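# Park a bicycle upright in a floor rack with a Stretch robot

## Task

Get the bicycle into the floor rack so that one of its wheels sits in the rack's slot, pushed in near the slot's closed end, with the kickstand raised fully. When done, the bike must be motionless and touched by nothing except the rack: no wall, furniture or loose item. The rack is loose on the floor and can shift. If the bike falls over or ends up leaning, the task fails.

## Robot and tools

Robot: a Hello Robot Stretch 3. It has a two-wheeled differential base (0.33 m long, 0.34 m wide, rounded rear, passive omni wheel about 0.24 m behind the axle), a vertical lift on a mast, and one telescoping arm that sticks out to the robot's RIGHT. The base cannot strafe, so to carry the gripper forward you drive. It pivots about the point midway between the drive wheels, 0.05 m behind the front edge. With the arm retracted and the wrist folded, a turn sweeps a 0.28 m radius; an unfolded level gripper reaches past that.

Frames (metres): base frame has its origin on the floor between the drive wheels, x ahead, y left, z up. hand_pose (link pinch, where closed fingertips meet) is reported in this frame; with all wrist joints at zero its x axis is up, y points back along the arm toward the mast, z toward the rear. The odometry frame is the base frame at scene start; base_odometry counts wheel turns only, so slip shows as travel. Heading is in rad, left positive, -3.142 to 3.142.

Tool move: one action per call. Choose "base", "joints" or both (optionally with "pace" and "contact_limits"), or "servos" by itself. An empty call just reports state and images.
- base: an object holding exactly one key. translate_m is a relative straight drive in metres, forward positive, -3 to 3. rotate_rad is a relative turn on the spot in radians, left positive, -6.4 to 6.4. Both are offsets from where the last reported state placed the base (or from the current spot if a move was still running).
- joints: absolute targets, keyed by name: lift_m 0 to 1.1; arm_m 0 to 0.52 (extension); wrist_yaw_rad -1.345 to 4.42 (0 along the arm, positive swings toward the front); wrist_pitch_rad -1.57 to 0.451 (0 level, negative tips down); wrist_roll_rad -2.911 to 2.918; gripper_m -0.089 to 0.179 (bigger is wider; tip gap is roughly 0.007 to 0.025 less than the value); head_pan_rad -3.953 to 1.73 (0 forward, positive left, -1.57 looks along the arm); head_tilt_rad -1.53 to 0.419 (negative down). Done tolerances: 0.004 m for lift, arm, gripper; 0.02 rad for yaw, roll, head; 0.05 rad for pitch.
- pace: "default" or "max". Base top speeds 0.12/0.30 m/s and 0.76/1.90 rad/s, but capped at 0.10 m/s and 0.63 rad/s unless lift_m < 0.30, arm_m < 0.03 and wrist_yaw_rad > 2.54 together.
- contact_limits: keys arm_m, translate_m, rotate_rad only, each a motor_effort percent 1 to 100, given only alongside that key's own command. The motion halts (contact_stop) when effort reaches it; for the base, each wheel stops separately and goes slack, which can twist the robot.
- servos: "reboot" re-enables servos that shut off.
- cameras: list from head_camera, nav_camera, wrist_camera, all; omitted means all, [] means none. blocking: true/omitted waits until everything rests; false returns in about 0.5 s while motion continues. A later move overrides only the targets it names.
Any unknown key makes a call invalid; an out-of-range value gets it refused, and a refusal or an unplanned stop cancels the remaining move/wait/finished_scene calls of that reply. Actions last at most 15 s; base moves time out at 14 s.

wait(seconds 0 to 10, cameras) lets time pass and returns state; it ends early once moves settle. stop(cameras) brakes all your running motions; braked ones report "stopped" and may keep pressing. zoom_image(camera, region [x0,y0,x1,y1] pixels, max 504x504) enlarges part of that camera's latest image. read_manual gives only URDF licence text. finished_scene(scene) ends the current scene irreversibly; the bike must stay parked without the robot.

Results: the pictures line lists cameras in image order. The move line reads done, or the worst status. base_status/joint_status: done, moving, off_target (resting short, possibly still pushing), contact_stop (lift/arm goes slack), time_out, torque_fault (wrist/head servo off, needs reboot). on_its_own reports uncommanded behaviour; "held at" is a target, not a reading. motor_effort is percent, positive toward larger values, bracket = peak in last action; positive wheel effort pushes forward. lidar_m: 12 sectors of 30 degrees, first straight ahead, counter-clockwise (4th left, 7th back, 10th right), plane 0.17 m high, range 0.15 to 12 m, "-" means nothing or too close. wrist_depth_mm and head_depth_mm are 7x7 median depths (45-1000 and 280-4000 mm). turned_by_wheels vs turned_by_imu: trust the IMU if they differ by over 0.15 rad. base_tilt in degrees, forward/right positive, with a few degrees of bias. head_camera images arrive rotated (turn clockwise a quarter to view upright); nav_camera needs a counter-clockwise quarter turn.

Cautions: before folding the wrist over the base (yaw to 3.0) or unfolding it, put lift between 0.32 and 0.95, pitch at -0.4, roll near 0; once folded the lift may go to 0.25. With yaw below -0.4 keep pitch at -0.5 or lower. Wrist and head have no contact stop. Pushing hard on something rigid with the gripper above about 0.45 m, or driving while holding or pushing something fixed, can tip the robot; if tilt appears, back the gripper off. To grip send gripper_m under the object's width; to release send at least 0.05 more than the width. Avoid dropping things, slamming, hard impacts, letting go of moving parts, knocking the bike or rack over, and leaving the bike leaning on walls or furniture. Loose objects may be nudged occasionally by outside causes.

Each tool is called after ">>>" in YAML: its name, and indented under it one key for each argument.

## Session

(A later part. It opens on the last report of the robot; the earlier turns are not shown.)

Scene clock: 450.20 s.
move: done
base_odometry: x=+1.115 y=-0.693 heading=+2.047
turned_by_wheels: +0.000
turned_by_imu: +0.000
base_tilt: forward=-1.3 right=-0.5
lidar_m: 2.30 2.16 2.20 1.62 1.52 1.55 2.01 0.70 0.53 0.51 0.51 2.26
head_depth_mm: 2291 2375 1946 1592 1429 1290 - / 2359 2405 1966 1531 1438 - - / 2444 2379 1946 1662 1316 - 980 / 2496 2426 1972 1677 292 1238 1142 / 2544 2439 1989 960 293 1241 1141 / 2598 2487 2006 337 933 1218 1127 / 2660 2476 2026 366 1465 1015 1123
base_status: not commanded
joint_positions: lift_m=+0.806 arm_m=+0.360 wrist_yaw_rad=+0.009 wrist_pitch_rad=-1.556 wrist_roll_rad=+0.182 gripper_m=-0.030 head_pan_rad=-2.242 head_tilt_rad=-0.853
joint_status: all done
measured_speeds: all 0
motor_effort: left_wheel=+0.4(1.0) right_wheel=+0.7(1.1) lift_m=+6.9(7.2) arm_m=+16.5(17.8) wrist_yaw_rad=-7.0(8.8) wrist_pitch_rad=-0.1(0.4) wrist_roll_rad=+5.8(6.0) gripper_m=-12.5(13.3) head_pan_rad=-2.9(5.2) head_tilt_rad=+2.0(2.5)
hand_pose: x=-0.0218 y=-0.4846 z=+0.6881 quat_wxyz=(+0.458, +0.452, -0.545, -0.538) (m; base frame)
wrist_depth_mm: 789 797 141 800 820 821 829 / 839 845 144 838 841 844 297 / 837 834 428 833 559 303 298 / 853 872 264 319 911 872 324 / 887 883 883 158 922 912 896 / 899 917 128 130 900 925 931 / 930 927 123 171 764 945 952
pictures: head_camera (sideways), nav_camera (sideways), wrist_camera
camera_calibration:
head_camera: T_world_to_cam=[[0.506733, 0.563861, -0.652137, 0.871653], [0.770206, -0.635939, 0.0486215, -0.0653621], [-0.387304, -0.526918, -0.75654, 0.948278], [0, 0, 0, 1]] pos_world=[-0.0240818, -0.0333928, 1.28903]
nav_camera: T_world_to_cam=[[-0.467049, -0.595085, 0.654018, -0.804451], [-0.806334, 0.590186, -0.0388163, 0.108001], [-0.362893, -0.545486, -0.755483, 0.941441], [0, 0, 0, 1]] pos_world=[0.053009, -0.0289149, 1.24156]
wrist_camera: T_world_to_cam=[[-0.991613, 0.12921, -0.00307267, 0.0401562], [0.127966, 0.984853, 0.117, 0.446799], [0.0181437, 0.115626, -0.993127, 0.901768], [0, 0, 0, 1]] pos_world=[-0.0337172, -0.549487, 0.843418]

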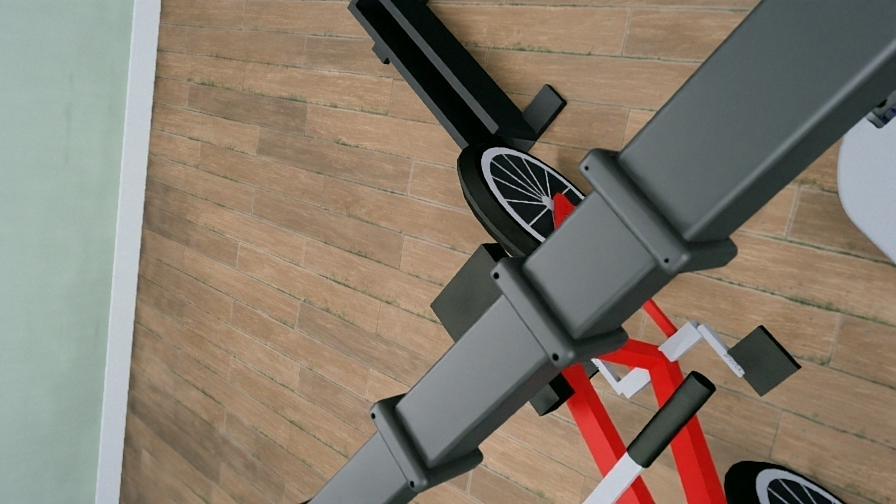

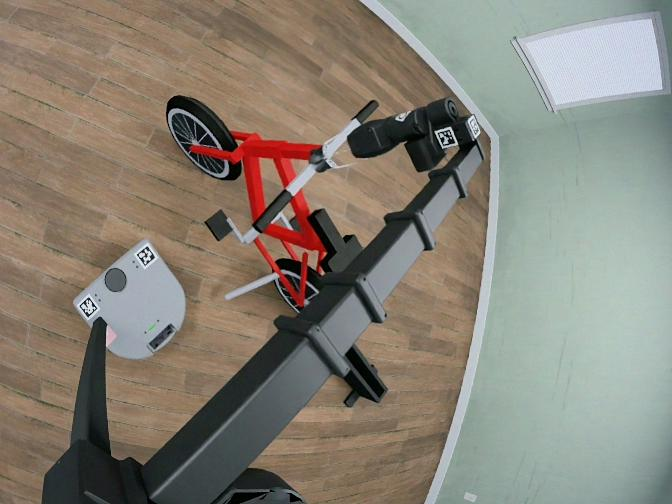

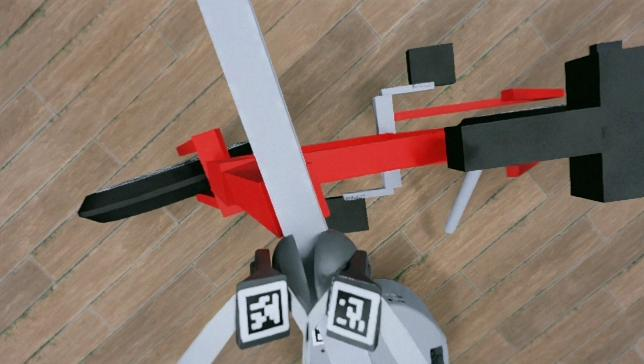

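>>> move:
  joints: {"gripper_m": -0.06}
  cameras: []

>>> move:
  joints: {"wrist_roll_rad": 0.5}

Scene clock: 469.00 s.
move: done
base_odometry: x=+1.115 y=-0.693 heading=+2.047
turned_by_wheels: +0.000
turned_by_imu: +0.000
base_tilt: forward=-1.4 right=-0.5
lidar_m: 2.29 2.15 2.20 1.62 1.53 1.55 2.01 0.70 0.52 0.51 0.51 2.26
head_depth_mm: 2310 2365 1951 1585 1426 1292 - / 2378 2398 1950 1536 1440 - - / 2401 2416 1980 1653 1319 - 983 / 2473 2421 2000 1673 293 1232 1136 / 2503 2432 2005 961 293 1233 1141 / 2630 2449 1983 337 905 1227 1130 / 2673 2504 2007 366 1465 987 1124
base_status: not commanded
joint_positions: lift_m=+0.806 arm_m=+0.360 wrist_yaw_rad=+0.009 wrist_pitch_rad=-1.556 wrist_roll_rad=+0.182 gripper_m=-0.059 head_pan_rad=-2.242 head_tilt_rad=-0.853
joint_status: all done
measured_speeds: all 0
motor_effort: left_wheel=+1.1(1.1) right_wheel=-2.4(2.4) lift_m=+11.3(11.3) arm_m=+16.8(17.2) wrist_yaw_rad=-6.9(9.6) wrist_pitch_rad=+0.0(0.3) wrist_roll_rad=+5.8(6.2) gripper_m=-19.6(96.6) head_pan_rad=-4.0(4.1) head_tilt_rad=+1.3(1.8)
hand_pose: x=-0.0218 y=-0.4846 z=+0.6881 quat_wxyz=(+0.458, +0.452, -0.545, -0.538) (m; base frame)
wrist_depth_mm: 809 805 141 822 811 818 835 / 845 842 144 820 833 835 294 / 835 849 149 844 360 299 298 / 860 867 217 328 861 888 307 / 881 869 939 158 903 896 951 / 902 913 128 128 890 935 936 / 917 950 121 126 768 971 949
pictures: none
No camera images: "cameras" was empty.

Scene clock: 470.10 s.
move: done
base_odometry: x=+1.115 y=-0.693 heading=+2.047
turned_by_wheels: +0.000
turned_by_imu: +0.000
base_tilt: forward=-1.3 right=-0.5
lidar_m: 2.30 2.16 2.20 1.62 1.52 1.55 2.01 0.69 0.54 0.46 0.50 2.27
head_depth_mm: 2285 2374 1933 1577 1424 1287 - / 2330 2415 1960 1529 1442 - - / 2421 2391 1956 1660 1301 - 985 / 2451 2445 1968 1671 292 1233 1141 / 2556 2440 1989 958 293 1218 1149 / 2604 2435 2016 337 1150 1241 1146 / 2663 2459 2009 365 1462 1011 1101
base_status: not commanded
joint_positions: lift_m=+0.806 arm_m=+0.360 wrist_yaw_rad=+0.007 wrist_pitch_rad=-1.556 wrist_roll_rad=+0.485 gripper_m=-0.059 head_pan_rad=-2.242 head_tilt_rad=-0.853
joint_status: all done
measured_speeds: translate_m=+0.000 rotate_rad=+0.000 lift_m=+0.000 arm_m=+0.000 wrist_yaw_rad=-0.010 wrist_pitch_rad=+0.000 wrist_roll_rad=+0.000 head_pan_rad=+0.000 head_tilt_rad=+0.000
motor_effort: left_wheel=+2.0(2.8) right_wheel=-0.4(4.8) lift_m=+17.4(17.5) arm_m=+16.7(17.3) wrist_yaw_rad=-6.7(12.3) wrist_pitch_rad=-0.1(0.4) wrist_roll_rad=+4.6(14.2) gripper_m=-18.1(19.7) head_pan_rad=-3.2(4.1) head_tilt_rad=+1.6(1.8)
hand_pose: x=-0.0218 y=-0.4845 z=+0.6881 quat_wxyz=(+0.370, +0.365, -0.608, -0.600) (m; base frame)
wrist_depth_mm: 817 821 814 835 814 836 289 / 840 793 818 832 640 292 291 / 848 846 851 323 349 865 868 / 869 853 317 169 878 864 870 / 877 907 905 157 897 891 903 / 924 899 902 127 755 922 902 / 912 937 122 125 735 802 951
pictures: head_camera (sideways), nav_camera (sideways), wrist_camera
camera_calibration:
head_camera: T_world_to_cam=[[0.506786, 0.563813, -0.652138, 0.871654], [0.770146, -0.636012, 0.0486215, -0.0653618], [-0.387354, -0.526882, -0.75654, 0.948277], [0, 0, 0, 1]] pos_world=[-0.024085, -0.03339, 1.28903]
nav_camera: T_world_to_cam=[[-0.467105, -0.595041, 0.654018, -0.804452], [-0.806278, 0.590261, -0.0388163, 0.108], [-0.362944, -0.545452, -0.755482, 0.941441], [0, 0, 0, 1]] pos_world=[0.0530062, -0.0289193, 1.24156]
wrist_camera: T_world_to_cam=[[-0.906854, 0.421385, -0.00713828, 0.18639], [0.417687, 0.900894, 0.118011, 0.411661], [0.0561588, 0.104037, -0.992987, 0.896859], [0, 0, 0, 1]] pos_world=[-0.053284, -0.542712, 0.843319]

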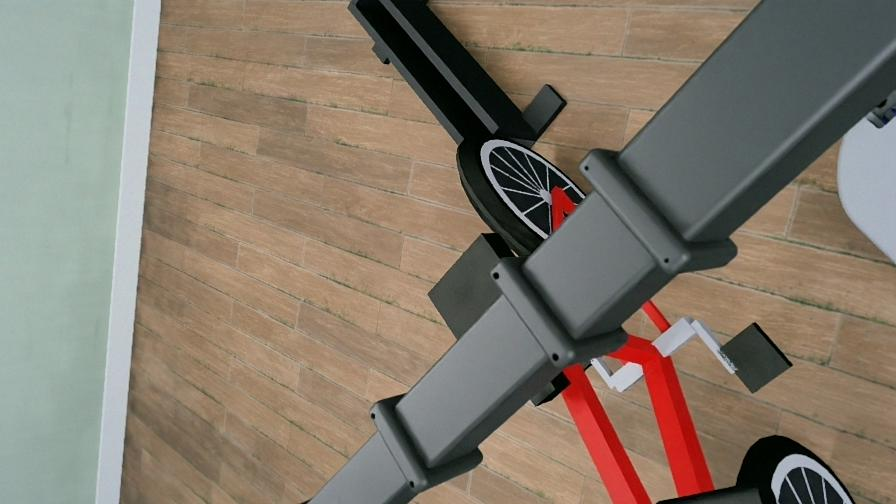

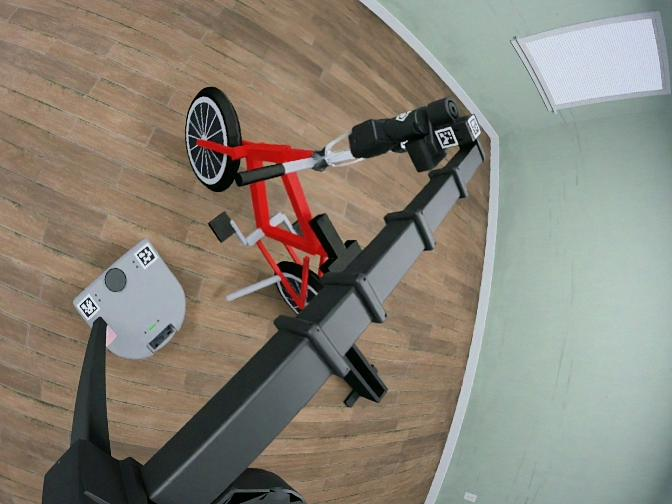

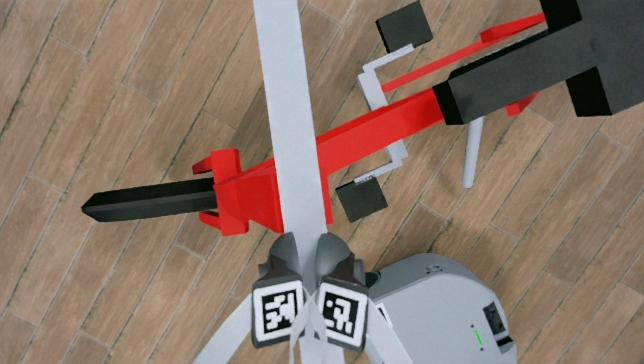

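>>> move:
  joints: {"wrist_roll_rad": 0.2}

Scene clock: 475.63 s.
move: done
base_odometry: x=+1.115 y=-0.693 heading=+2.047
turned_by_wheels: +0.000
turned_by_imu: +0.000
base_tilt: forward=-1.3 right=-0.5
lidar_m: 2.29 2.15 2.19 1.62 1.52 1.55 2.01 0.70 0.54 0.46 0.50 2.26
head_depth_mm: 2300 2385 1937 1572 1433 1278 - / 2362 2401 1955 1526 1435 - - / 2407 2419 1968 1653 1308 - 981 / 2481 2431 1972 1672 292 1230 1136 / 2541 2455 2001 960 293 1218 1141 / 2585 2465 1990 337 1137 1245 1144 / 2665 2452 2019 366 1468 996 1107
base_status: not commanded
joint_positions: lift_m=+0.806 arm_m=+0.360 wrist_yaw_rad=+0.003 wrist_pitch_rad=-1.556 wrist_roll_rad=+0.204 gripper_m=-0.059 head_pan_rad=-2.242 head_tilt_rad=-0.853
joint_status: all done
measured_speeds: all 0
motor_effort: left_wheel=+1.8(2.3) right_wheel=-1.4(1.7) lift_m=+17.0(17.8) arm_m=+14.9(16.1) wrist_yaw_rad=-2.3(5.2) wrist_pitch_rad=+0.0(0.3) wrist_roll_rad=-1.3(3.6) gripper_m=-16.7(18.0) head_pan_rad=-3.0(3.8) head_tilt_rad=+1.2(1.9)
hand_pose: x=-0.0217 y=-0.4846 z=+0.6881 quat_wxyz=(+0.451, +0.444, -0.551, -0.544) (m; base frame)
wrist_depth_mm: 793 812 830 152 816 841 834 / 807 824 827 153 835 846 302 / 852 841 841 154 595 299 295 / 859 860 288 160 867 864 324 / 895 879 896 156 887 904 916 / 893 912 890 127 920 943 936 / 937 916 120 159 751 953 919
pictures: head_camera (sideways), nav_camera (sideways), wrist_camera
camera_calibration:
head_camera: T_world_to_cam=[[0.506786, 0.563813, -0.652138, 0.871654], [0.770146, -0.636012, 0.0486215, -0.0653618], [-0.387354, -0.526882, -0.75654, 0.948277], [0, 0, 0, 1]] pos_world=[-0.024085, -0.03339, 1.28903]
nav_camera: T_world_to_cam=[[-0.467105, -0.595041, 0.654018, -0.804452], [-0.806278, 0.590261, -0.0388163, 0.108], [-0.362944, -0.545452, -0.755482, 0.941441], [0, 0, 0, 1]] pos_world=[0.0530062, -0.0289193, 1.24156]
wrist_camera: T_world_to_cam=[[-0.987574, 0.15712, -0.00338737, 0.0541107], [0.155651, 0.980862, 0.11697, 0.44548], [0.0217009, 0.114989, -0.99313, 0.901537], [0, 0, 0, 1]] pos_world=[-0.0354655, -0.549123, 0.843419]

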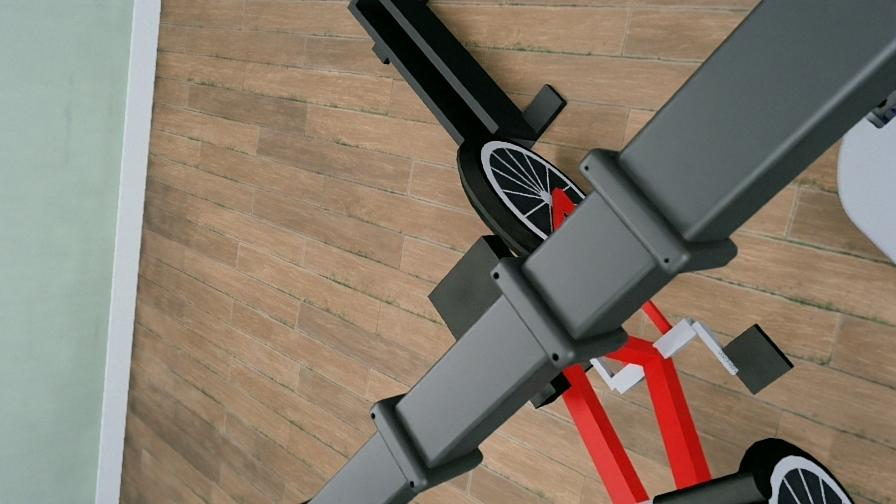

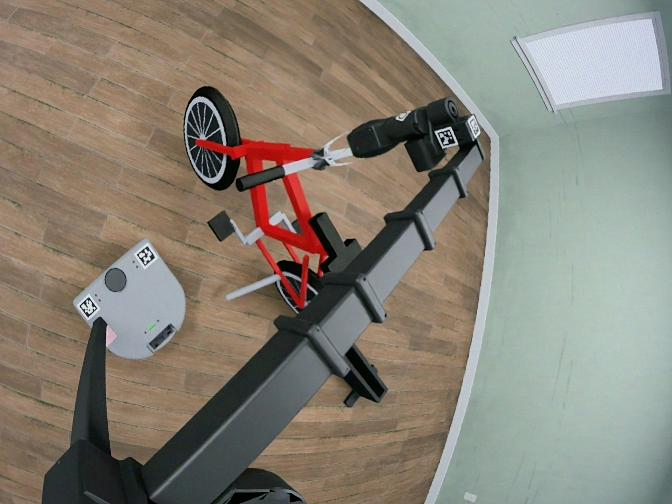

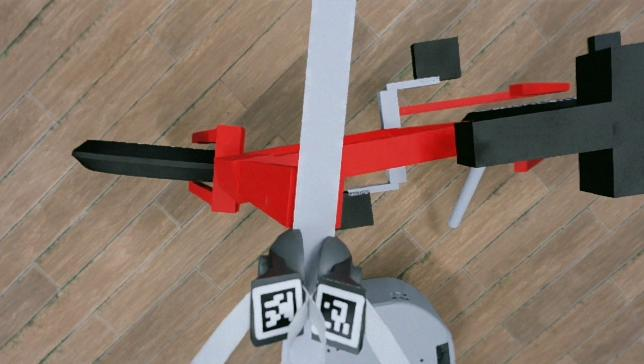

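>>> move:
  joints: {"wrist_roll_rad": -0.15}

Scene clock: 484.57 s.
move: done
base_odometry: x=+1.115 y=-0.693 heading=+2.048
turned_by_wheels: +0.000
turned_by_imu: +0.000
base_tilt: forward=-1.3 right=-0.4
lidar_m: 2.29 2.16 2.20 1.62 1.53 1.55 2.00 0.70 0.52 0.51 0.51 2.27
head_depth_mm: 2280 2373 1954 1580 1432 1285 - / 2367 2394 1961 1539 1431 - - / 2418 2413 1966 1656 1317 - 979 / 2465 2385 1986 1671 292 1231 1140 / 2539 2434 2000 961 293 1233 1145 / 2582 2470 2000 338 909 1089 1132 / 2676 2460 2015 366 1463 972 1118
base_status: not commanded
joint_positions: lift_m=+0.806 arm_m=+0.360 wrist_yaw_rad=-0.002 wrist_pitch_rad=-1.553 wrist_roll_rad=-0.146 gripper_m=-0.059 head_pan_rad=-2.242 head_tilt_rad=-0.853
joint_status: all done
measured_speeds: all 0
motor_effort: left_wheel=+1.5(2.3) right_wheel=-2.8(2.8) lift_m=+23.7(23.7) arm_m=+14.2(15.6) wrist_yaw_rad=+1.4(3.6) wrist_pitch_rad=-0.7(0.7) wrist_roll_rad=-1.3(6.2) gripper_m=-17.4(17.9) head_pan_rad=-3.3(4.2) head_tilt_rad=+1.4(2.1)
hand_pose: x=-0.0216 y=-0.4854 z=+0.6880 quat_wxyz=(+0.539, +0.530, -0.466, -0.459) (m; base frame)
wrist_depth_mm: 812 828 824 141 829 836 830 / 821 831 832 826 845 838 828 / 851 514 420 832 852 874 882 / 879 839 282 156 359 306 305 / 895 887 903 156 882 925 311 / 870 886 125 130 895 901 316 / 914 912 121 166 960 937 944
pictures: head_camera (sideways), nav_camera (sideways), wrist_camera
camera_calibration:
head_camera: T_world_to_cam=[[0.506787, 0.563811, -0.652138, 0.871654], [0.770145, -0.636013, 0.0486215, -0.0653618], [-0.387355, -0.526881, -0.75654, 0.948277], [0, 0, 0, 1]] pos_world=[-0.0240851, -0.0333899, 1.28903]
nav_camera: T_world_to_cam=[[-0.467106, -0.59504, 0.654018, -0.804452], [-0.806277, 0.590263, -0.0388163, 0.108], [-0.362946, -0.545451, -0.755482, 0.941441], [0, 0, 0, 1]] pos_world=[0.0530061, -0.0289195, 1.24156]
wrist_camera: T_world_to_cam=[[-0.982543, -0.186026, 0.00201653, -0.115797], [-0.184576, 0.976126, 0.114499, 0.438326], [-0.0232681, 0.112128, -0.993421, 0.899331], [0, 0, 0, 1]] pos_world=[-0.011945, -0.550243, 0.84346]

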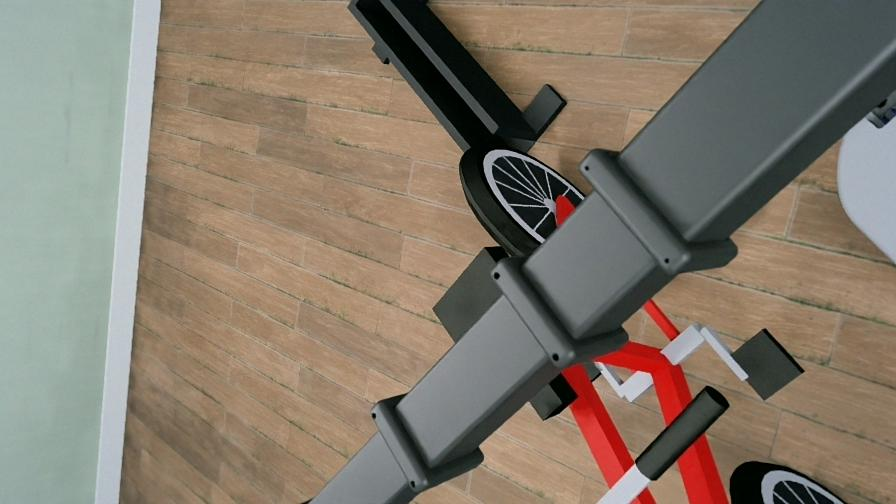

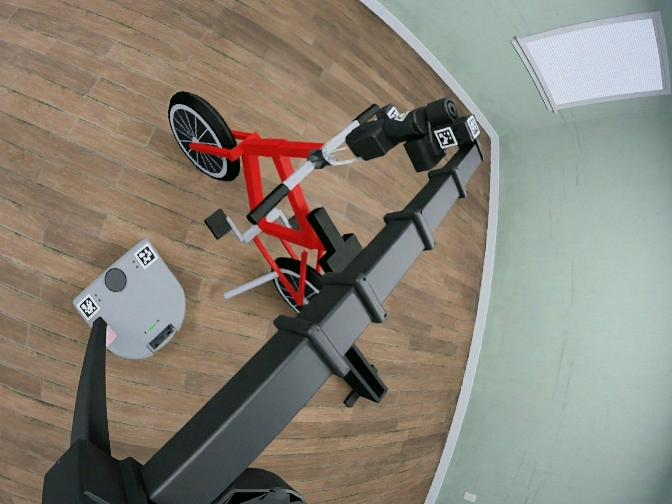

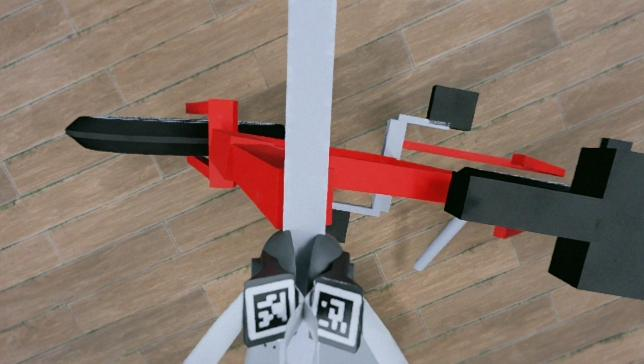

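>>> move:
  joints: {"wrist_roll_rad": -0.04}
  cameras: []

>>> move:
  base: {"translate_m": -0.12}
  contact_limits: {"translate_m": 50}

>>> zoom_image:
  camera: "head_camera"
  region: [340, 0, 600, 260]

Scene clock: 490.93 s.
move: done
base_odometry: x=+1.115 y=-0.693 heading=+2.047
turned_by_wheels: +0.000
turned_by_imu: +0.000
base_tilt: forward=-1.3 right=-0.5
lidar_m: 2.29 2.15 2.19 1.62 1.53 1.55 2.01 0.70 0.53 0.50 0.51 2.26
head_depth_mm: 2279 2380 1942 1585 1422 1291 - / 2321 2387 1937 1525 1438 - - / 2410 2400 1961 1662 1318 - 981 / 2447 2436 1964 1677 292 1232 1138 / 2552 2438 1994 960 293 1234 1143 / 2603 2457 2012 338 934 1127 1137 / 2667 2490 2015 366 1468 968 1116
base_status: not commanded
joint_positions: lift_m=+0.806 arm_m=+0.360 wrist_yaw_rad=-0.001 wrist_pitch_rad=-1.551 wrist_roll_rad=-0.049 gripper_m=-0.059 head_pan_rad=-2.242 head_tilt_rad=-0.853
joint_status: all done
measured_speeds: all 0
motor_effort: left_wheel=+1.0(1.6) right_wheel=-1.2(1.4) lift_m=+33.8(36.5) arm_m=+13.1(13.9) wrist_yaw_rad=+0.2(2.5) wrist_pitch_rad=-0.8(1.1) wrist_roll_rad=+2.8(3.1) gripper_m=-17.2(18.1) head_pan_rad=-3.7(4.1) head_tilt_rad=+1.6(1.7)
hand_pose: x=-0.0216 y=-0.4859 z=+0.6881 quat_wxyz=(+0.517, +0.507, -0.492, -0.483) (m; base frame)
wrist_depth_mm: 793 808 823 143 826 823 849 / 827 840 838 857 837 863 856 / 822 852 424 555 865 852 833 / 854 870 281 156 354 305 307 / 852 900 894 157 902 898 313 / 896 909 892 127 889 933 932 / 913 954 120 128 939 919 956
pictures: none
No camera images: "cameras" was empty.

Scene clock: 493.27 s.
move: done
base_odometry: x=+1.170 y=-0.800 heading=+2.048
turned_by_wheels: +0.000
turned_by_imu: +0.000
base_tilt: forward=-1.3 right=-0.5
lidar_m: 2.40 2.25 2.23 1.55 1.46 1.48 1.92 0.70 0.53 0.51 0.52 2.33
head_depth_mm: 2200 2377 1946 1583 1426 1287 - / 2238 2402 1939 1541 1411 - - / 2319 2394 1958 1661 1309 - 984 / 2364 2426 1974 1669 292 1234 1139 / 2443 2421 1992 958 293 1240 1141 / 2515 2479 2011 337 935 1221 1146 / 2533 2473 2009 365 1469 983 1137
base_status: done
joint_positions: lift_m=+0.806 arm_m=+0.360 wrist_yaw_rad=+0.000 wrist_pitch_rad=-1.548 wrist_roll_rad=-0.047 gripper_m=-0.059 head_pan_rad=-2.242 head_tilt_rad=-0.853
joint_status: not commanded
measured_speeds: all 0
motor_effort: left_wheel=+0.7(4.4) right_wheel=-3.2(13.8) lift_m=+25.2(34.5) arm_m=+12.1(13.8) wrist_yaw_rad=-0.2(1.9) wrist_pitch_rad=-1.3(1.7) wrist_roll_rad=+2.3(3.0) gripper_m=-17.5(18.4) head_pan_rad=-3.5(4.0) head_tilt_rad=+1.2(2.1)
contact_limits: translate_m 50 (maximum 100)
hand_pose: x=-0.0216 y=-0.4867 z=+0.6880 quat_wxyz=(+0.518, +0.506, -0.493, -0.483) (m; base frame)
wrist_depth_mm: 827 822 824 817 836 837 845 / 829 835 822 833 871 832 836 / 833 826 422 581 845 867 838 / 885 866 282 157 355 305 309 / 888 858 880 158 940 896 312 / 881 894 899 128 902 896 901 / 904 907 120 128 932 927 944
pictures: head_camera (sideways), nav_camera (sideways), wrist_camera
camera_calibration:
head_camera: T_world_to_cam=[[0.506776, 0.56378, -0.652174, 0.871701], [0.770137, -0.636023, 0.0486224, -0.0653629], [-0.387385, -0.526903, -0.756509, 0.948237], [0, 0, 0, 1]] pos_world=[-0.0240859, -0.0333899, 1.28903]
nav_camera: T_world_to_cam=[[-0.467095, -0.595009, 0.654054, -0.804499], [-0.806269, 0.590274, -0.0388144, 0.107998], [-0.362976, -0.545474, -0.755451, 0.941401], [0, 0, 0, 1]] pos_world=[0.0530039, -0.0289224, 1.24156]
wrist_camera: T_world_to_cam=[[-0.995875, -0.0907362, 0.000836482, -0.0692009], [-0.0901031, 0.989933, 0.109155, 0.452012], [-0.0107324, 0.10863, -0.994024, 0.898459], [0, 0, 0, 1]] pos_world=[-0.018545, -0.55134, 0.843808]

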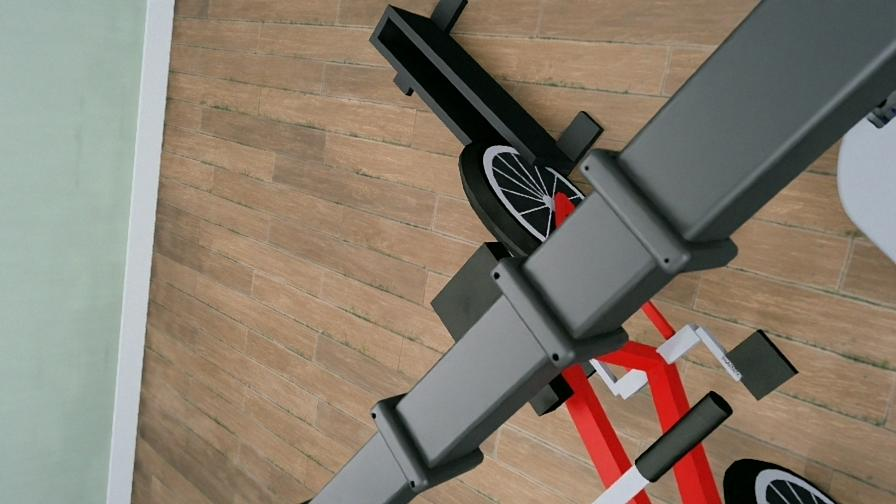

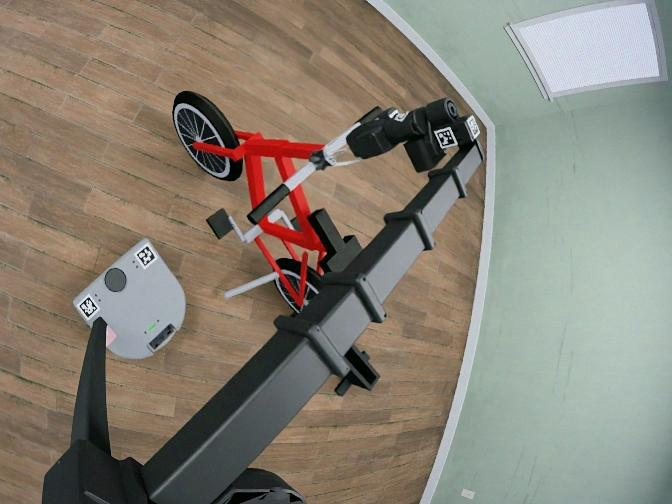

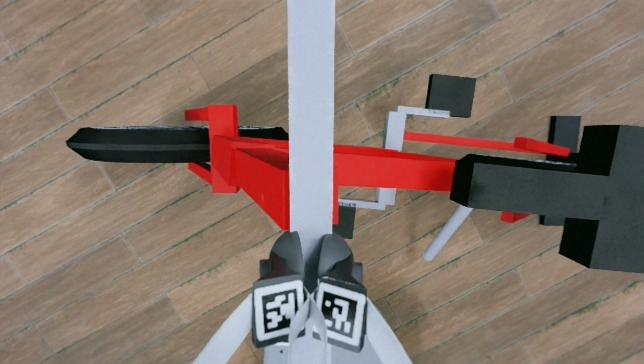

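Scaled by 1.938 from the camera's 896x504 image, which has a finer 1280x720 frame.

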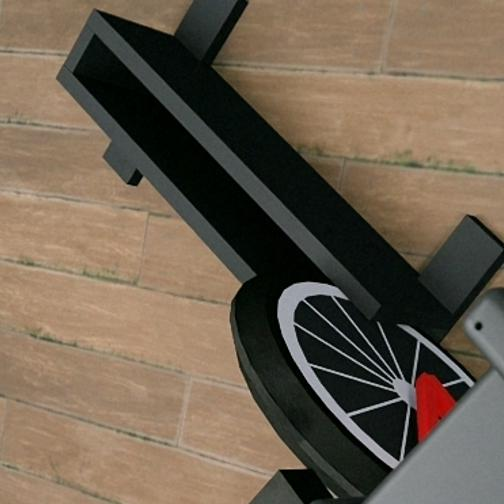

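>>> move:
  base: {"translate_m": -0.12}
  joints: {"arm_m": 0.364}
  contact_limits: {"translate_m": 50}

>>> zoom_image:
  camera: "head_camera"
  region: [340, 0, 600, 260]

Scene clock: 499.77 s.
move: done
base_odometry: x=+1.225 y=-0.907 heading=+2.048
turned_by_wheels: +0.000
turned_by_imu: +0.001
base_tilt: forward=-1.3 right=-0.5
lidar_m: 2.50 2.35 2.12 1.48 1.39 1.41 1.82 0.70 0.52 0.54 0.54 2.40
head_depth_mm: 2136 2313 1948 1580 1420 1283 - / 2177 2342 1981 1523 1419 - - / 2239 2411 1970 1643 1297 - 986 / 2294 2431 1976 1669 292 1231 1140 / 2346 2428 1993 953 293 1233 1140 / 2376 2470 1993 337 940 1114 1130 / 2455 2484 2013 366 1463 1117 1154
base_status: done
joint_positions: lift_m=+0.806 arm_m=+0.364 wrist_yaw_rad=+0.003 wrist_pitch_rad=-1.544 wrist_roll_rad=-0.055 gripper_m=-0.059 head_pan_rad=-2.242 head_tilt_rad=-0.853
joint_status: all done
measured_speeds: all 0
motor_effort: left_wheel=+5.7(14.0) right_wheel=-10.1(28.6) lift_m=+28.3(28.3) arm_m=+7.9(17.3) wrist_yaw_rad=-2.5(3.1) wrist_pitch_rad=-2.1(4.1) wrist_roll_rad=+4.6(5.1) gripper_m=-17.5(18.2) head_pan_rad=-3.3(4.1) head_tilt_rad=+1.0(1.9)
contact_limits: translate_m 50 (maximum 100)
hand_pose: x=-0.0217 y=-0.4918 z=+0.6879 quat_wxyz=(+0.521, +0.507, -0.491, -0.479) (m; base frame)
wrist_depth_mm: 832 819 134 823 828 831 832 / 829 813 140 832 826 862 844 / 846 839 311 843 832 844 862 / 864 877 252 325 358 302 300 / 874 878 901 157 875 902 310 / 904 867 893 128 895 921 899 / 905 889 120 173 947 928 927
pictures: head_camera (sideways), nav_camera (sideways), wrist_camera
camera_calibration:
head_camera: T_world_to_cam=[[0.506763, 0.563735, -0.652222, 0.871764], [0.770124, -0.636039, 0.0486236, -0.0653645], [-0.387428, -0.526933, -0.756467, 0.948183], [0, 0, 0, 1]] pos_world=[-0.0240872, -0.0333899, 1.28903]
nav_camera: T_world_to_cam=[[-0.467083, -0.594965, 0.654103, -0.804562], [-0.806257, 0.590291, -0.0388119, 0.107995], [-0.363019, -0.545503, -0.755409, 0.941347], [0, 0, 0, 1]] pos_world=[0.0530008, -0.0289265, 1.24156]
wrist_camera: T_world_to_cam=[[-0.994851, -0.101334, 0.00144297, -0.0753173], [-0.100625, 0.989384, 0.104848, 0.459575], [-0.0120524, 0.104163, -0.994487, 0.896985], [0, 0, 0, 1]] pos_world=[-0.0178739, -0.555761, 0.843963]

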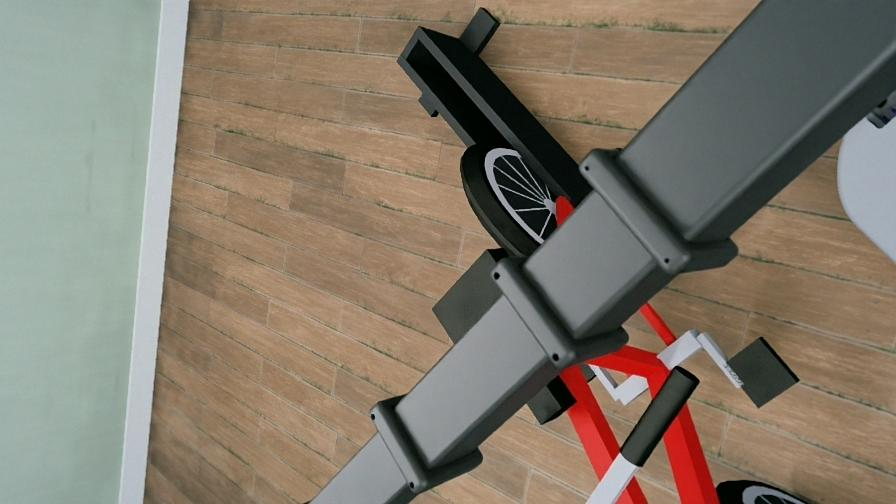

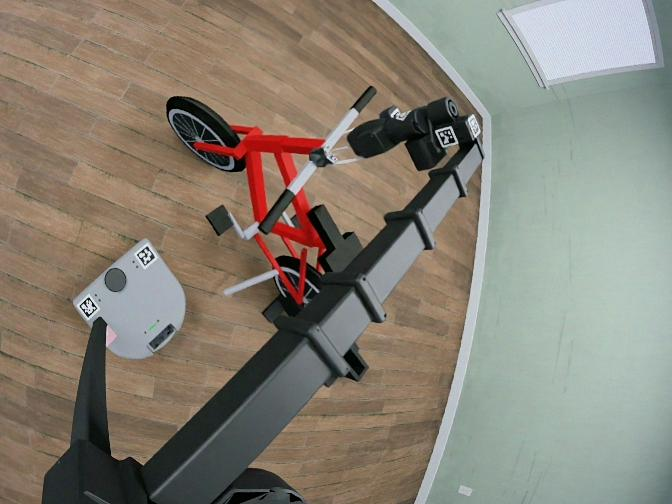

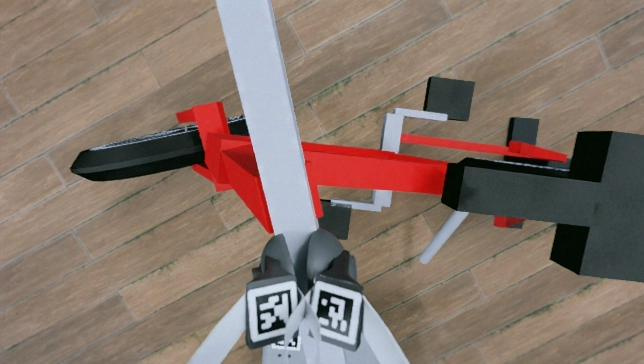

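Scaled by 1.938 from the camera's 896x504 image, which has a finer 1280x720 frame.

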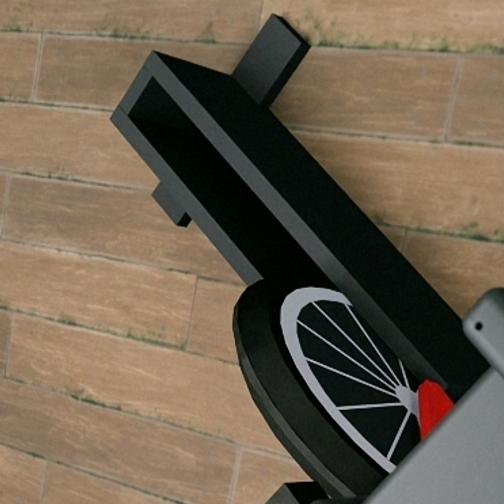

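>>> move:
  base: {"translate_m": -0.1}
  joints: {"arm_m": 0.366, "wrist_roll_rad": 0.1}
  contact_limits: {"translate_m": 55}

>>> zoom_image:
  camera: "head_camera"
  region: [340, 0, 600, 260]

Scene clock: 504.83 s.
move: off_target
base_odometry: x=+1.271 y=-0.995 heading=+2.048
turned_by_wheels: +0.001
turned_by_imu: +0.001
base_tilt: forward=-1.3 right=-0.4
lidar_m: 2.59 2.43 2.03 1.42 1.33 1.36 1.76 0.71 0.53 0.56 0.56 2.45
head_depth_mm: 2063 2248 1944 1650 1427 1286 - / 2107 2296 1959 1516 1422 - - / 2124 2337 1969 1672 1311 - 981 / 2188 2391 1969 1664 292 1234 1139 / 2250 2438 1973 954 293 1253 1144 / 2333 2455 2023 338 927 1089 1141 / 2395 2484 2003 367 1450 1223 1148
base_status: done
joint_positions: lift_m=+0.806 arm_m=+0.366 wrist_yaw_rad=+0.005 wrist_pitch_rad=-1.541 wrist_roll_rad=+0.079 gripper_m=-0.059 head_pan_rad=-2.242 head_tilt_rad=-0.853
joint_status: wrist_roll_rad off_target (ended at +0.079, target +0.100); the others done
measured_speeds: all 0
motor_effort: left_wheel=+6.6(8.1) right_wheel=-13.3(26.3) lift_m=+22.1(35.8) arm_m=+12.2(20.3) wrist_yaw_rad=-3.8(5.2) wrist_pitch_rad=-2.6(2.8) wrist_roll_rad=+6.6(9.1) gripper_m=-17.4(18.0) head_pan_rad=-3.0(4.1) head_tilt_rad=+1.1(2.1)
contact_limits: translate_m 55 (maximum 100)
hand_pose: x=-0.0217 y=-0.4944 z=+0.6879 quat_wxyz=(+0.488, +0.474, -0.525, -0.511) (m; base frame)
wrist_depth_mm: 816 817 134 831 828 820 819 / 843 844 138 850 838 849 861 / 825 831 146 868 834 650 297 / 849 867 256 328 723 304 302 / 882 881 868 161 877 903 325 / 883 906 127 129 911 880 913 / 905 914 122 127 749 949 923
pictures: head_camera (sideways), nav_camera (sideways), wrist_camera
camera_calibration:
head_camera: T_world_to_cam=[[0.506766, 0.563693, -0.652256, 0.871808], [0.770101, -0.636066, 0.0486245, -0.0653655], [-0.387469, -0.526945, -0.756437, 0.948145], [0, 0, 0, 1]] pos_world=[-0.0240888, -0.0333892, 1.28903]
nav_camera: T_world_to_cam=[[-0.467087, -0.594924, 0.654137, -0.804606], [-0.806236, 0.59032, -0.0388102, 0.107992], [-0.363061, -0.545516, -0.75538, 0.941309], [0, 0, 0, 1]] pos_world=[0.0529981, -0.0289304, 1.24156]
wrist_camera: T_world_to_cam=[[-0.999507, 0.0313068, -0.00218198, -0.00765131], [0.0309197, 0.994277, 0.102263, 0.469179], [0.00537101, 0.102145, -0.994755, 0.896802], [0, 0, 0, 1]] pos_world=[-0.0269712, -0.557858, 0.844102]

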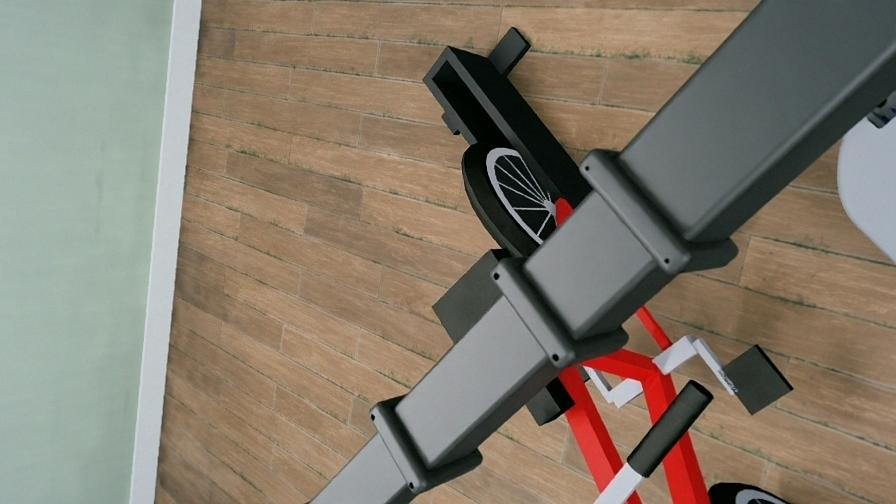

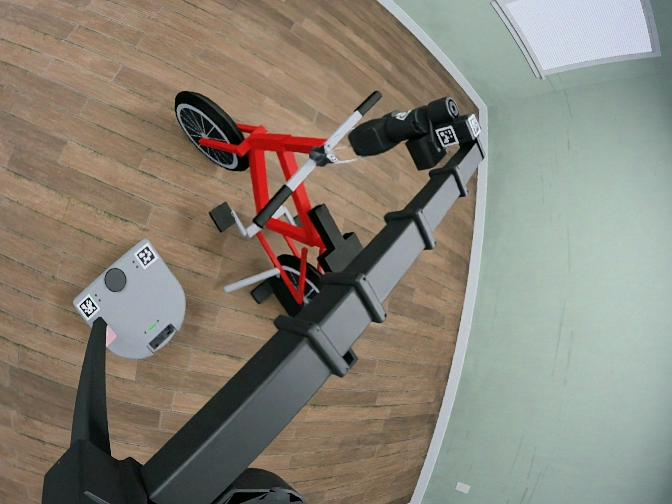

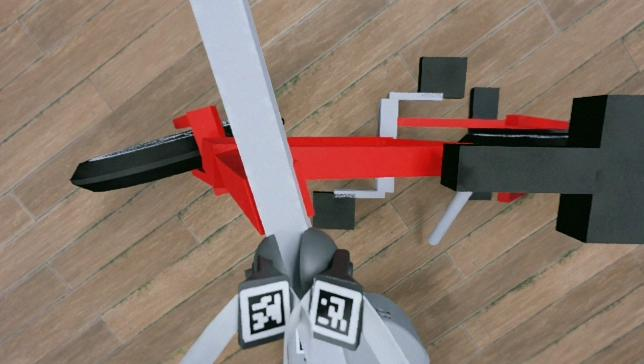

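Scaled by 1.938 from the camera's 896x504 image, which has a finer 1280x720 frame.

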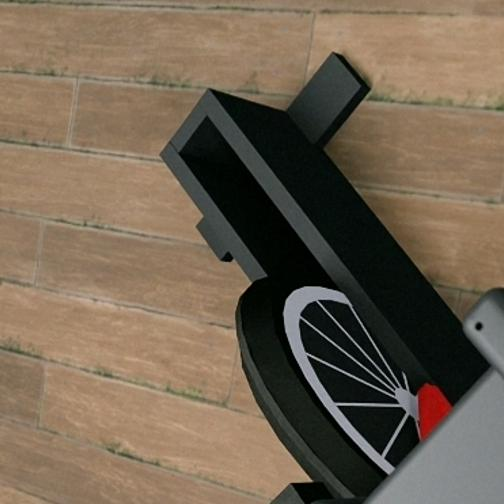

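>>> move:
  base: {"translate_m": -0.1}
  joints: {"arm_m": 0.369, "wrist_roll_rad": 0.15}
  contact_limits: {"translate_m": 55}

>>> zoom_image:
  camera: "head_camera"
  region: [340, 0, 600, 260]

Scene clock: 509.30 s.
move: off_target
base_odometry: x=+1.317 y=-1.084 heading=+2.049
turned_by_wheels: +0.001
turned_by_imu: +0.001
base_tilt: forward=-1.3 right=-0.4
lidar_m: 2.67 2.51 1.95 1.35 1.28 1.30 1.69 0.70 0.53 0.58 0.58 2.52
head_depth_mm: 1975 2220 1931 1655 1428 1283 - / 2008 2243 1965 1657 1409 - - / 2068 2301 1959 1660 1306 - 982 / 2131 2352 1981 1667 292 1234 1143 / 2176 2374 1991 954 293 1266 1145 / 2231 2448 2010 337 1027 1074 1144 / 2285 2488 1999 367 1461 1224 1153
base_status: done
joint_positions: lift_m=+0.806 arm_m=+0.369 wrist_yaw_rad=+0.005 wrist_pitch_rad=-1.522 wrist_roll_rad=+0.128 gripper_m=-0.059 head_pan_rad=-2.242 head_tilt_rad=-0.853
joint_status: wrist_roll_rad off_target (ended at +0.128, target +0.150); the others done
measured_speeds: all 0
motor_effort: left_wheel=+10.2(13.1) right_wheel=-19.5(31.8) lift_m=+27.8(28.1) arm_m=+9.7(20.4) wrist_yaw_rad=-4.4(5.5) wrist_pitch_rad=-6.4(6.4) wrist_roll_rad=+6.6(9.0) gripper_m=-17.3(18.2) head_pan_rad=-4.1(4.1) head_tilt_rad=+1.6(1.9)
contact_limits: translate_m 55 (maximum 100)
hand_pose: x=-0.0217 y=-0.5023 z=+0.6876 quat_wxyz=(+0.479, +0.457, -0.542, -0.517) (m; base frame)
wrist_depth_mm: 835 823 136 831 825 845 832 / 836 842 141 868 829 840 847 / 849 829 146 853 654 524 297 / 874 880 153 332 358 300 300 / 874 877 871 649 899 922 338 / 899 882 127 140 919 905 919 / 900 928 121 128 790 905 937
pictures: head_camera (sideways), nav_camera (sideways), wrist_camera
camera_calibration:
head_camera: T_world_to_cam=[[0.506763, 0.563682, -0.652268, 0.871824], [0.770099, -0.636069, 0.0486248, -0.0653658], [-0.387479, -0.526952, -0.756427, 0.948131], [0, 0, 0, 1]] pos_world=[-0.0240891, -0.0333892, 1.28903]
nav_camera: T_world_to_cam=[[-0.467084, -0.594914, 0.654149, -0.804622], [-0.806234, 0.590323, -0.0388095, 0.107991], [-0.363071, -0.545524, -0.75537, 0.941295], [0, 0, 0, 1]] pos_world=[0.0529973, -0.0289314, 1.24156]
wrist_camera: T_world_to_cam=[[-0.996773, 0.0801068, -0.00520105, 0.0192608], [0.0793956, 0.993342, 0.0834689, 0.490543], [0.0118528, 0.0827866, -0.996497, 0.888955], [0, 0, 0, 1]] pos_world=[-0.0302849, -0.562414, 0.844996]

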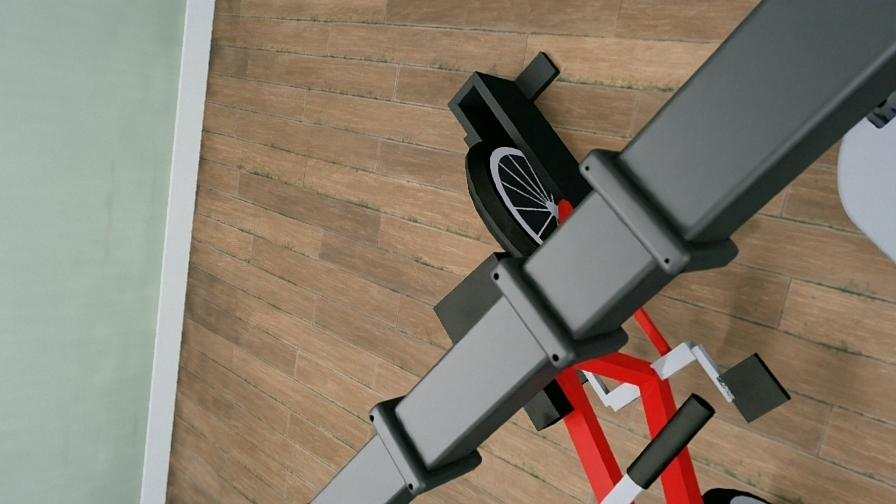

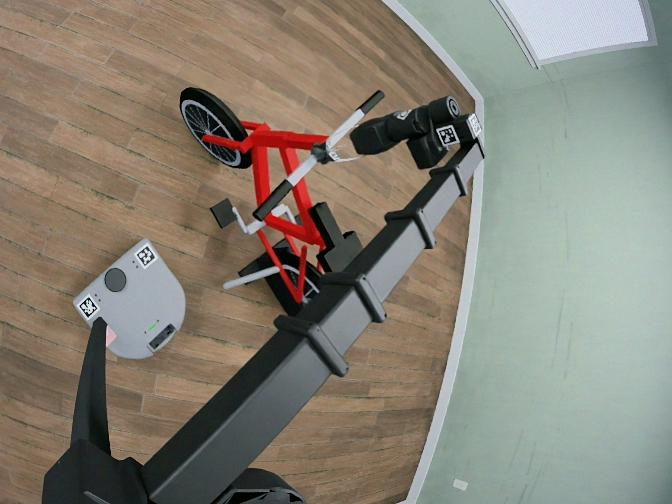

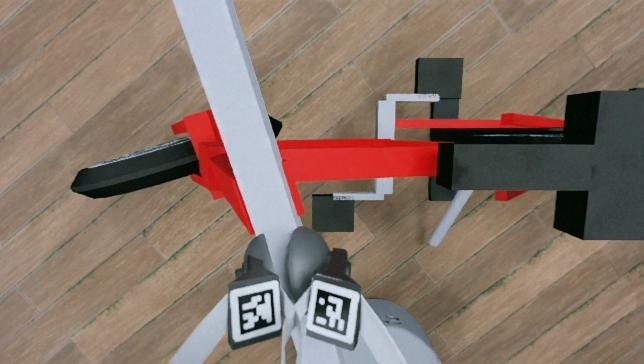

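Scaled by 1.938 from the camera's 896x504 image, which has a finer 1280x720 frame.

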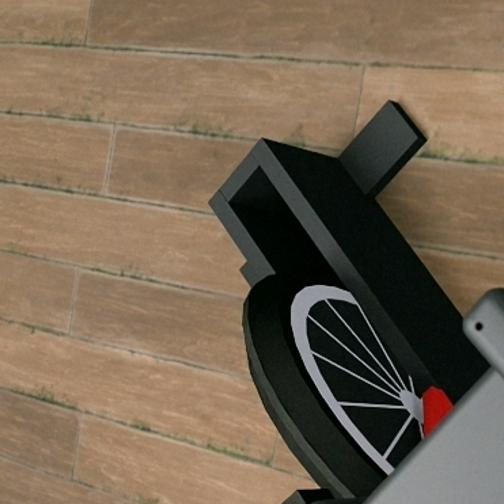

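>>> move:
  base: {"translate_m": -0.07}
  joints: {"arm_m": 0.371, "wrist_roll_rad": 0.25}
  contact_limits: {"translate_m": 55}

>>> zoom_image:
  camera: "head_camera"
  region: [340, 0, 600, 260]

Scene clock: 515.27 s.
move: off_target
base_odometry: x=+1.350 y=-1.146 heading=+2.050
turned_by_wheels: +0.001
turned_by_imu: +0.001
base_tilt: forward=-1.3 right=-0.4
lidar_m: 2.74 2.57 1.89 1.31 1.24 1.26 1.64 0.70 0.53 0.58 0.59 2.55
head_depth_mm: 1925 2190 1956 1643 1428 1278 - / 1970 2217 1971 1666 1412 - - / 2015 2265 1948 1667 1291 - 981 / 2076 2285 1984 1673 292 1231 1142 / 2131 2359 1974 957 293 1240 1144 / 2161 2362 2017 337 1020 1072 1140 / 2218 2430 2010 366 1465 1121 1153
base_status: done
joint_positions: lift_m=+0.806 arm_m=+0.371 wrist_yaw_rad=+0.007 wrist_pitch_rad=-1.517 wrist_roll_rad=+0.219 gripper_m=-0.059 head_pan_rad=-2.242 head_tilt_rad=-0.853
joint_status: wrist_roll_rad off_target (ended at +0.219, target +0.250); the others done
measured_speeds: all 0
on_its_own: right_wheel is at rest, and its effort (-23.1) is outside its rest range (-21 to +21)
motor_effort: left_wheel=+11.7(13.1) right_wheel=-23.1(31.0) lift_m=+34.1(34.8) arm_m=+5.2(18.4) wrist_yaw_rad=-6.9(7.7) wrist_pitch_rad=-7.3(7.5) wrist_roll_rad=+10.1(11.6) gripper_m=-17.1(18.2) head_pan_rad=-3.4(3.9) head_tilt_rad=+1.5(2.0)
contact_limits: translate_m 55 (maximum 100)
hand_pose: x=-0.0217 y=-0.5056 z=+0.6875 quat_wxyz=(+0.456, +0.432, -0.564, -0.535) (m; base frame)
wrist_depth_mm: 814 850 800 825 807 833 842 / 848 823 143 842 624 866 299 / 850 850 147 842 361 297 296 / 842 864 153 655 855 453 301 / 894 886 161 669 869 896 874 / 894 909 128 129 919 887 908 / 899 906 122 125 753 905 914
pictures: head_camera (sideways), nav_camera (sideways), wrist_camera
camera_calibration:
head_camera: T_world_to_cam=[[0.506786, 0.563653, -0.652276, 0.871834], [0.770068, -0.636106, 0.048625, -0.0653659], [-0.387509, -0.526939, -0.75642, 0.948123], [0, 0, 0, 1]] pos_world=[-0.0240908, -0.0333879, 1.28903]
nav_camera: T_world_to_cam=[[-0.467108, -0.594886, 0.654156, -0.804632], [-0.806205, 0.590362, -0.0388091, 0.107991], [-0.363102, -0.545512, -0.755363, 0.941287], [0, 0, 0, 1]] pos_world=[0.0529956, -0.0289341, 1.24156]
wrist_camera: T_world_to_cam=[[-0.985822, 0.167468, -0.0104306, 0.0675096], [0.166147, 0.982951, 0.0787506, 0.49376], [0.023441, 0.0759011, -0.99684, 0.88618], [0, 0, 0, 1]] pos_world=[-0.0362573, -0.563909, 0.8452]

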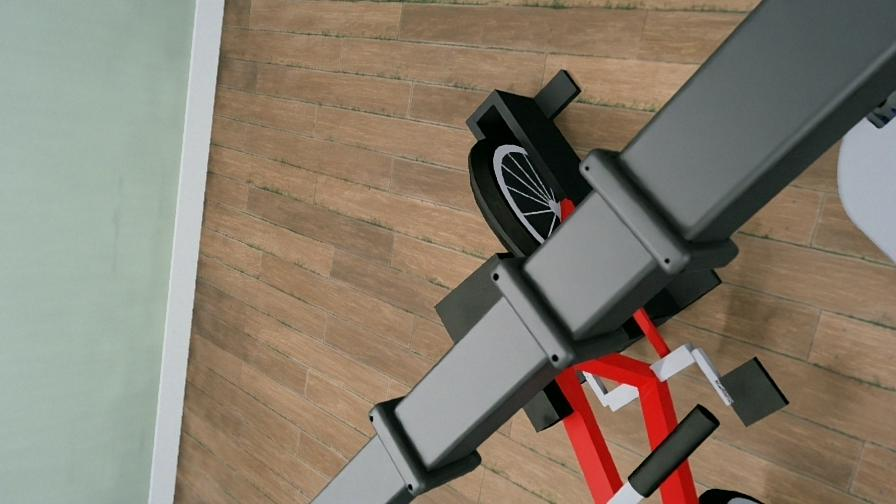

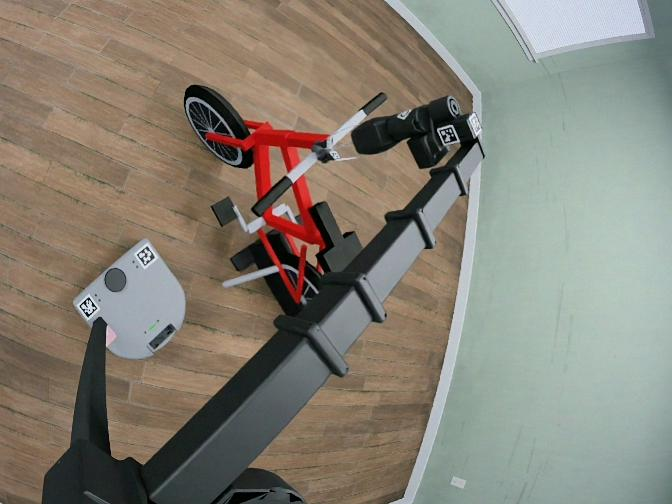

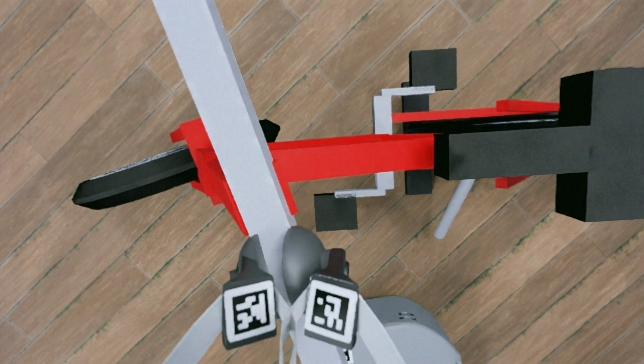

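Scaled by 1.938 from the camera's 896x504 image, which has a finer 1280x720 frame.

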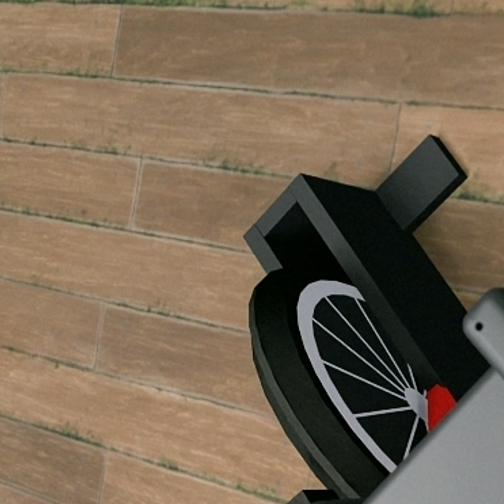

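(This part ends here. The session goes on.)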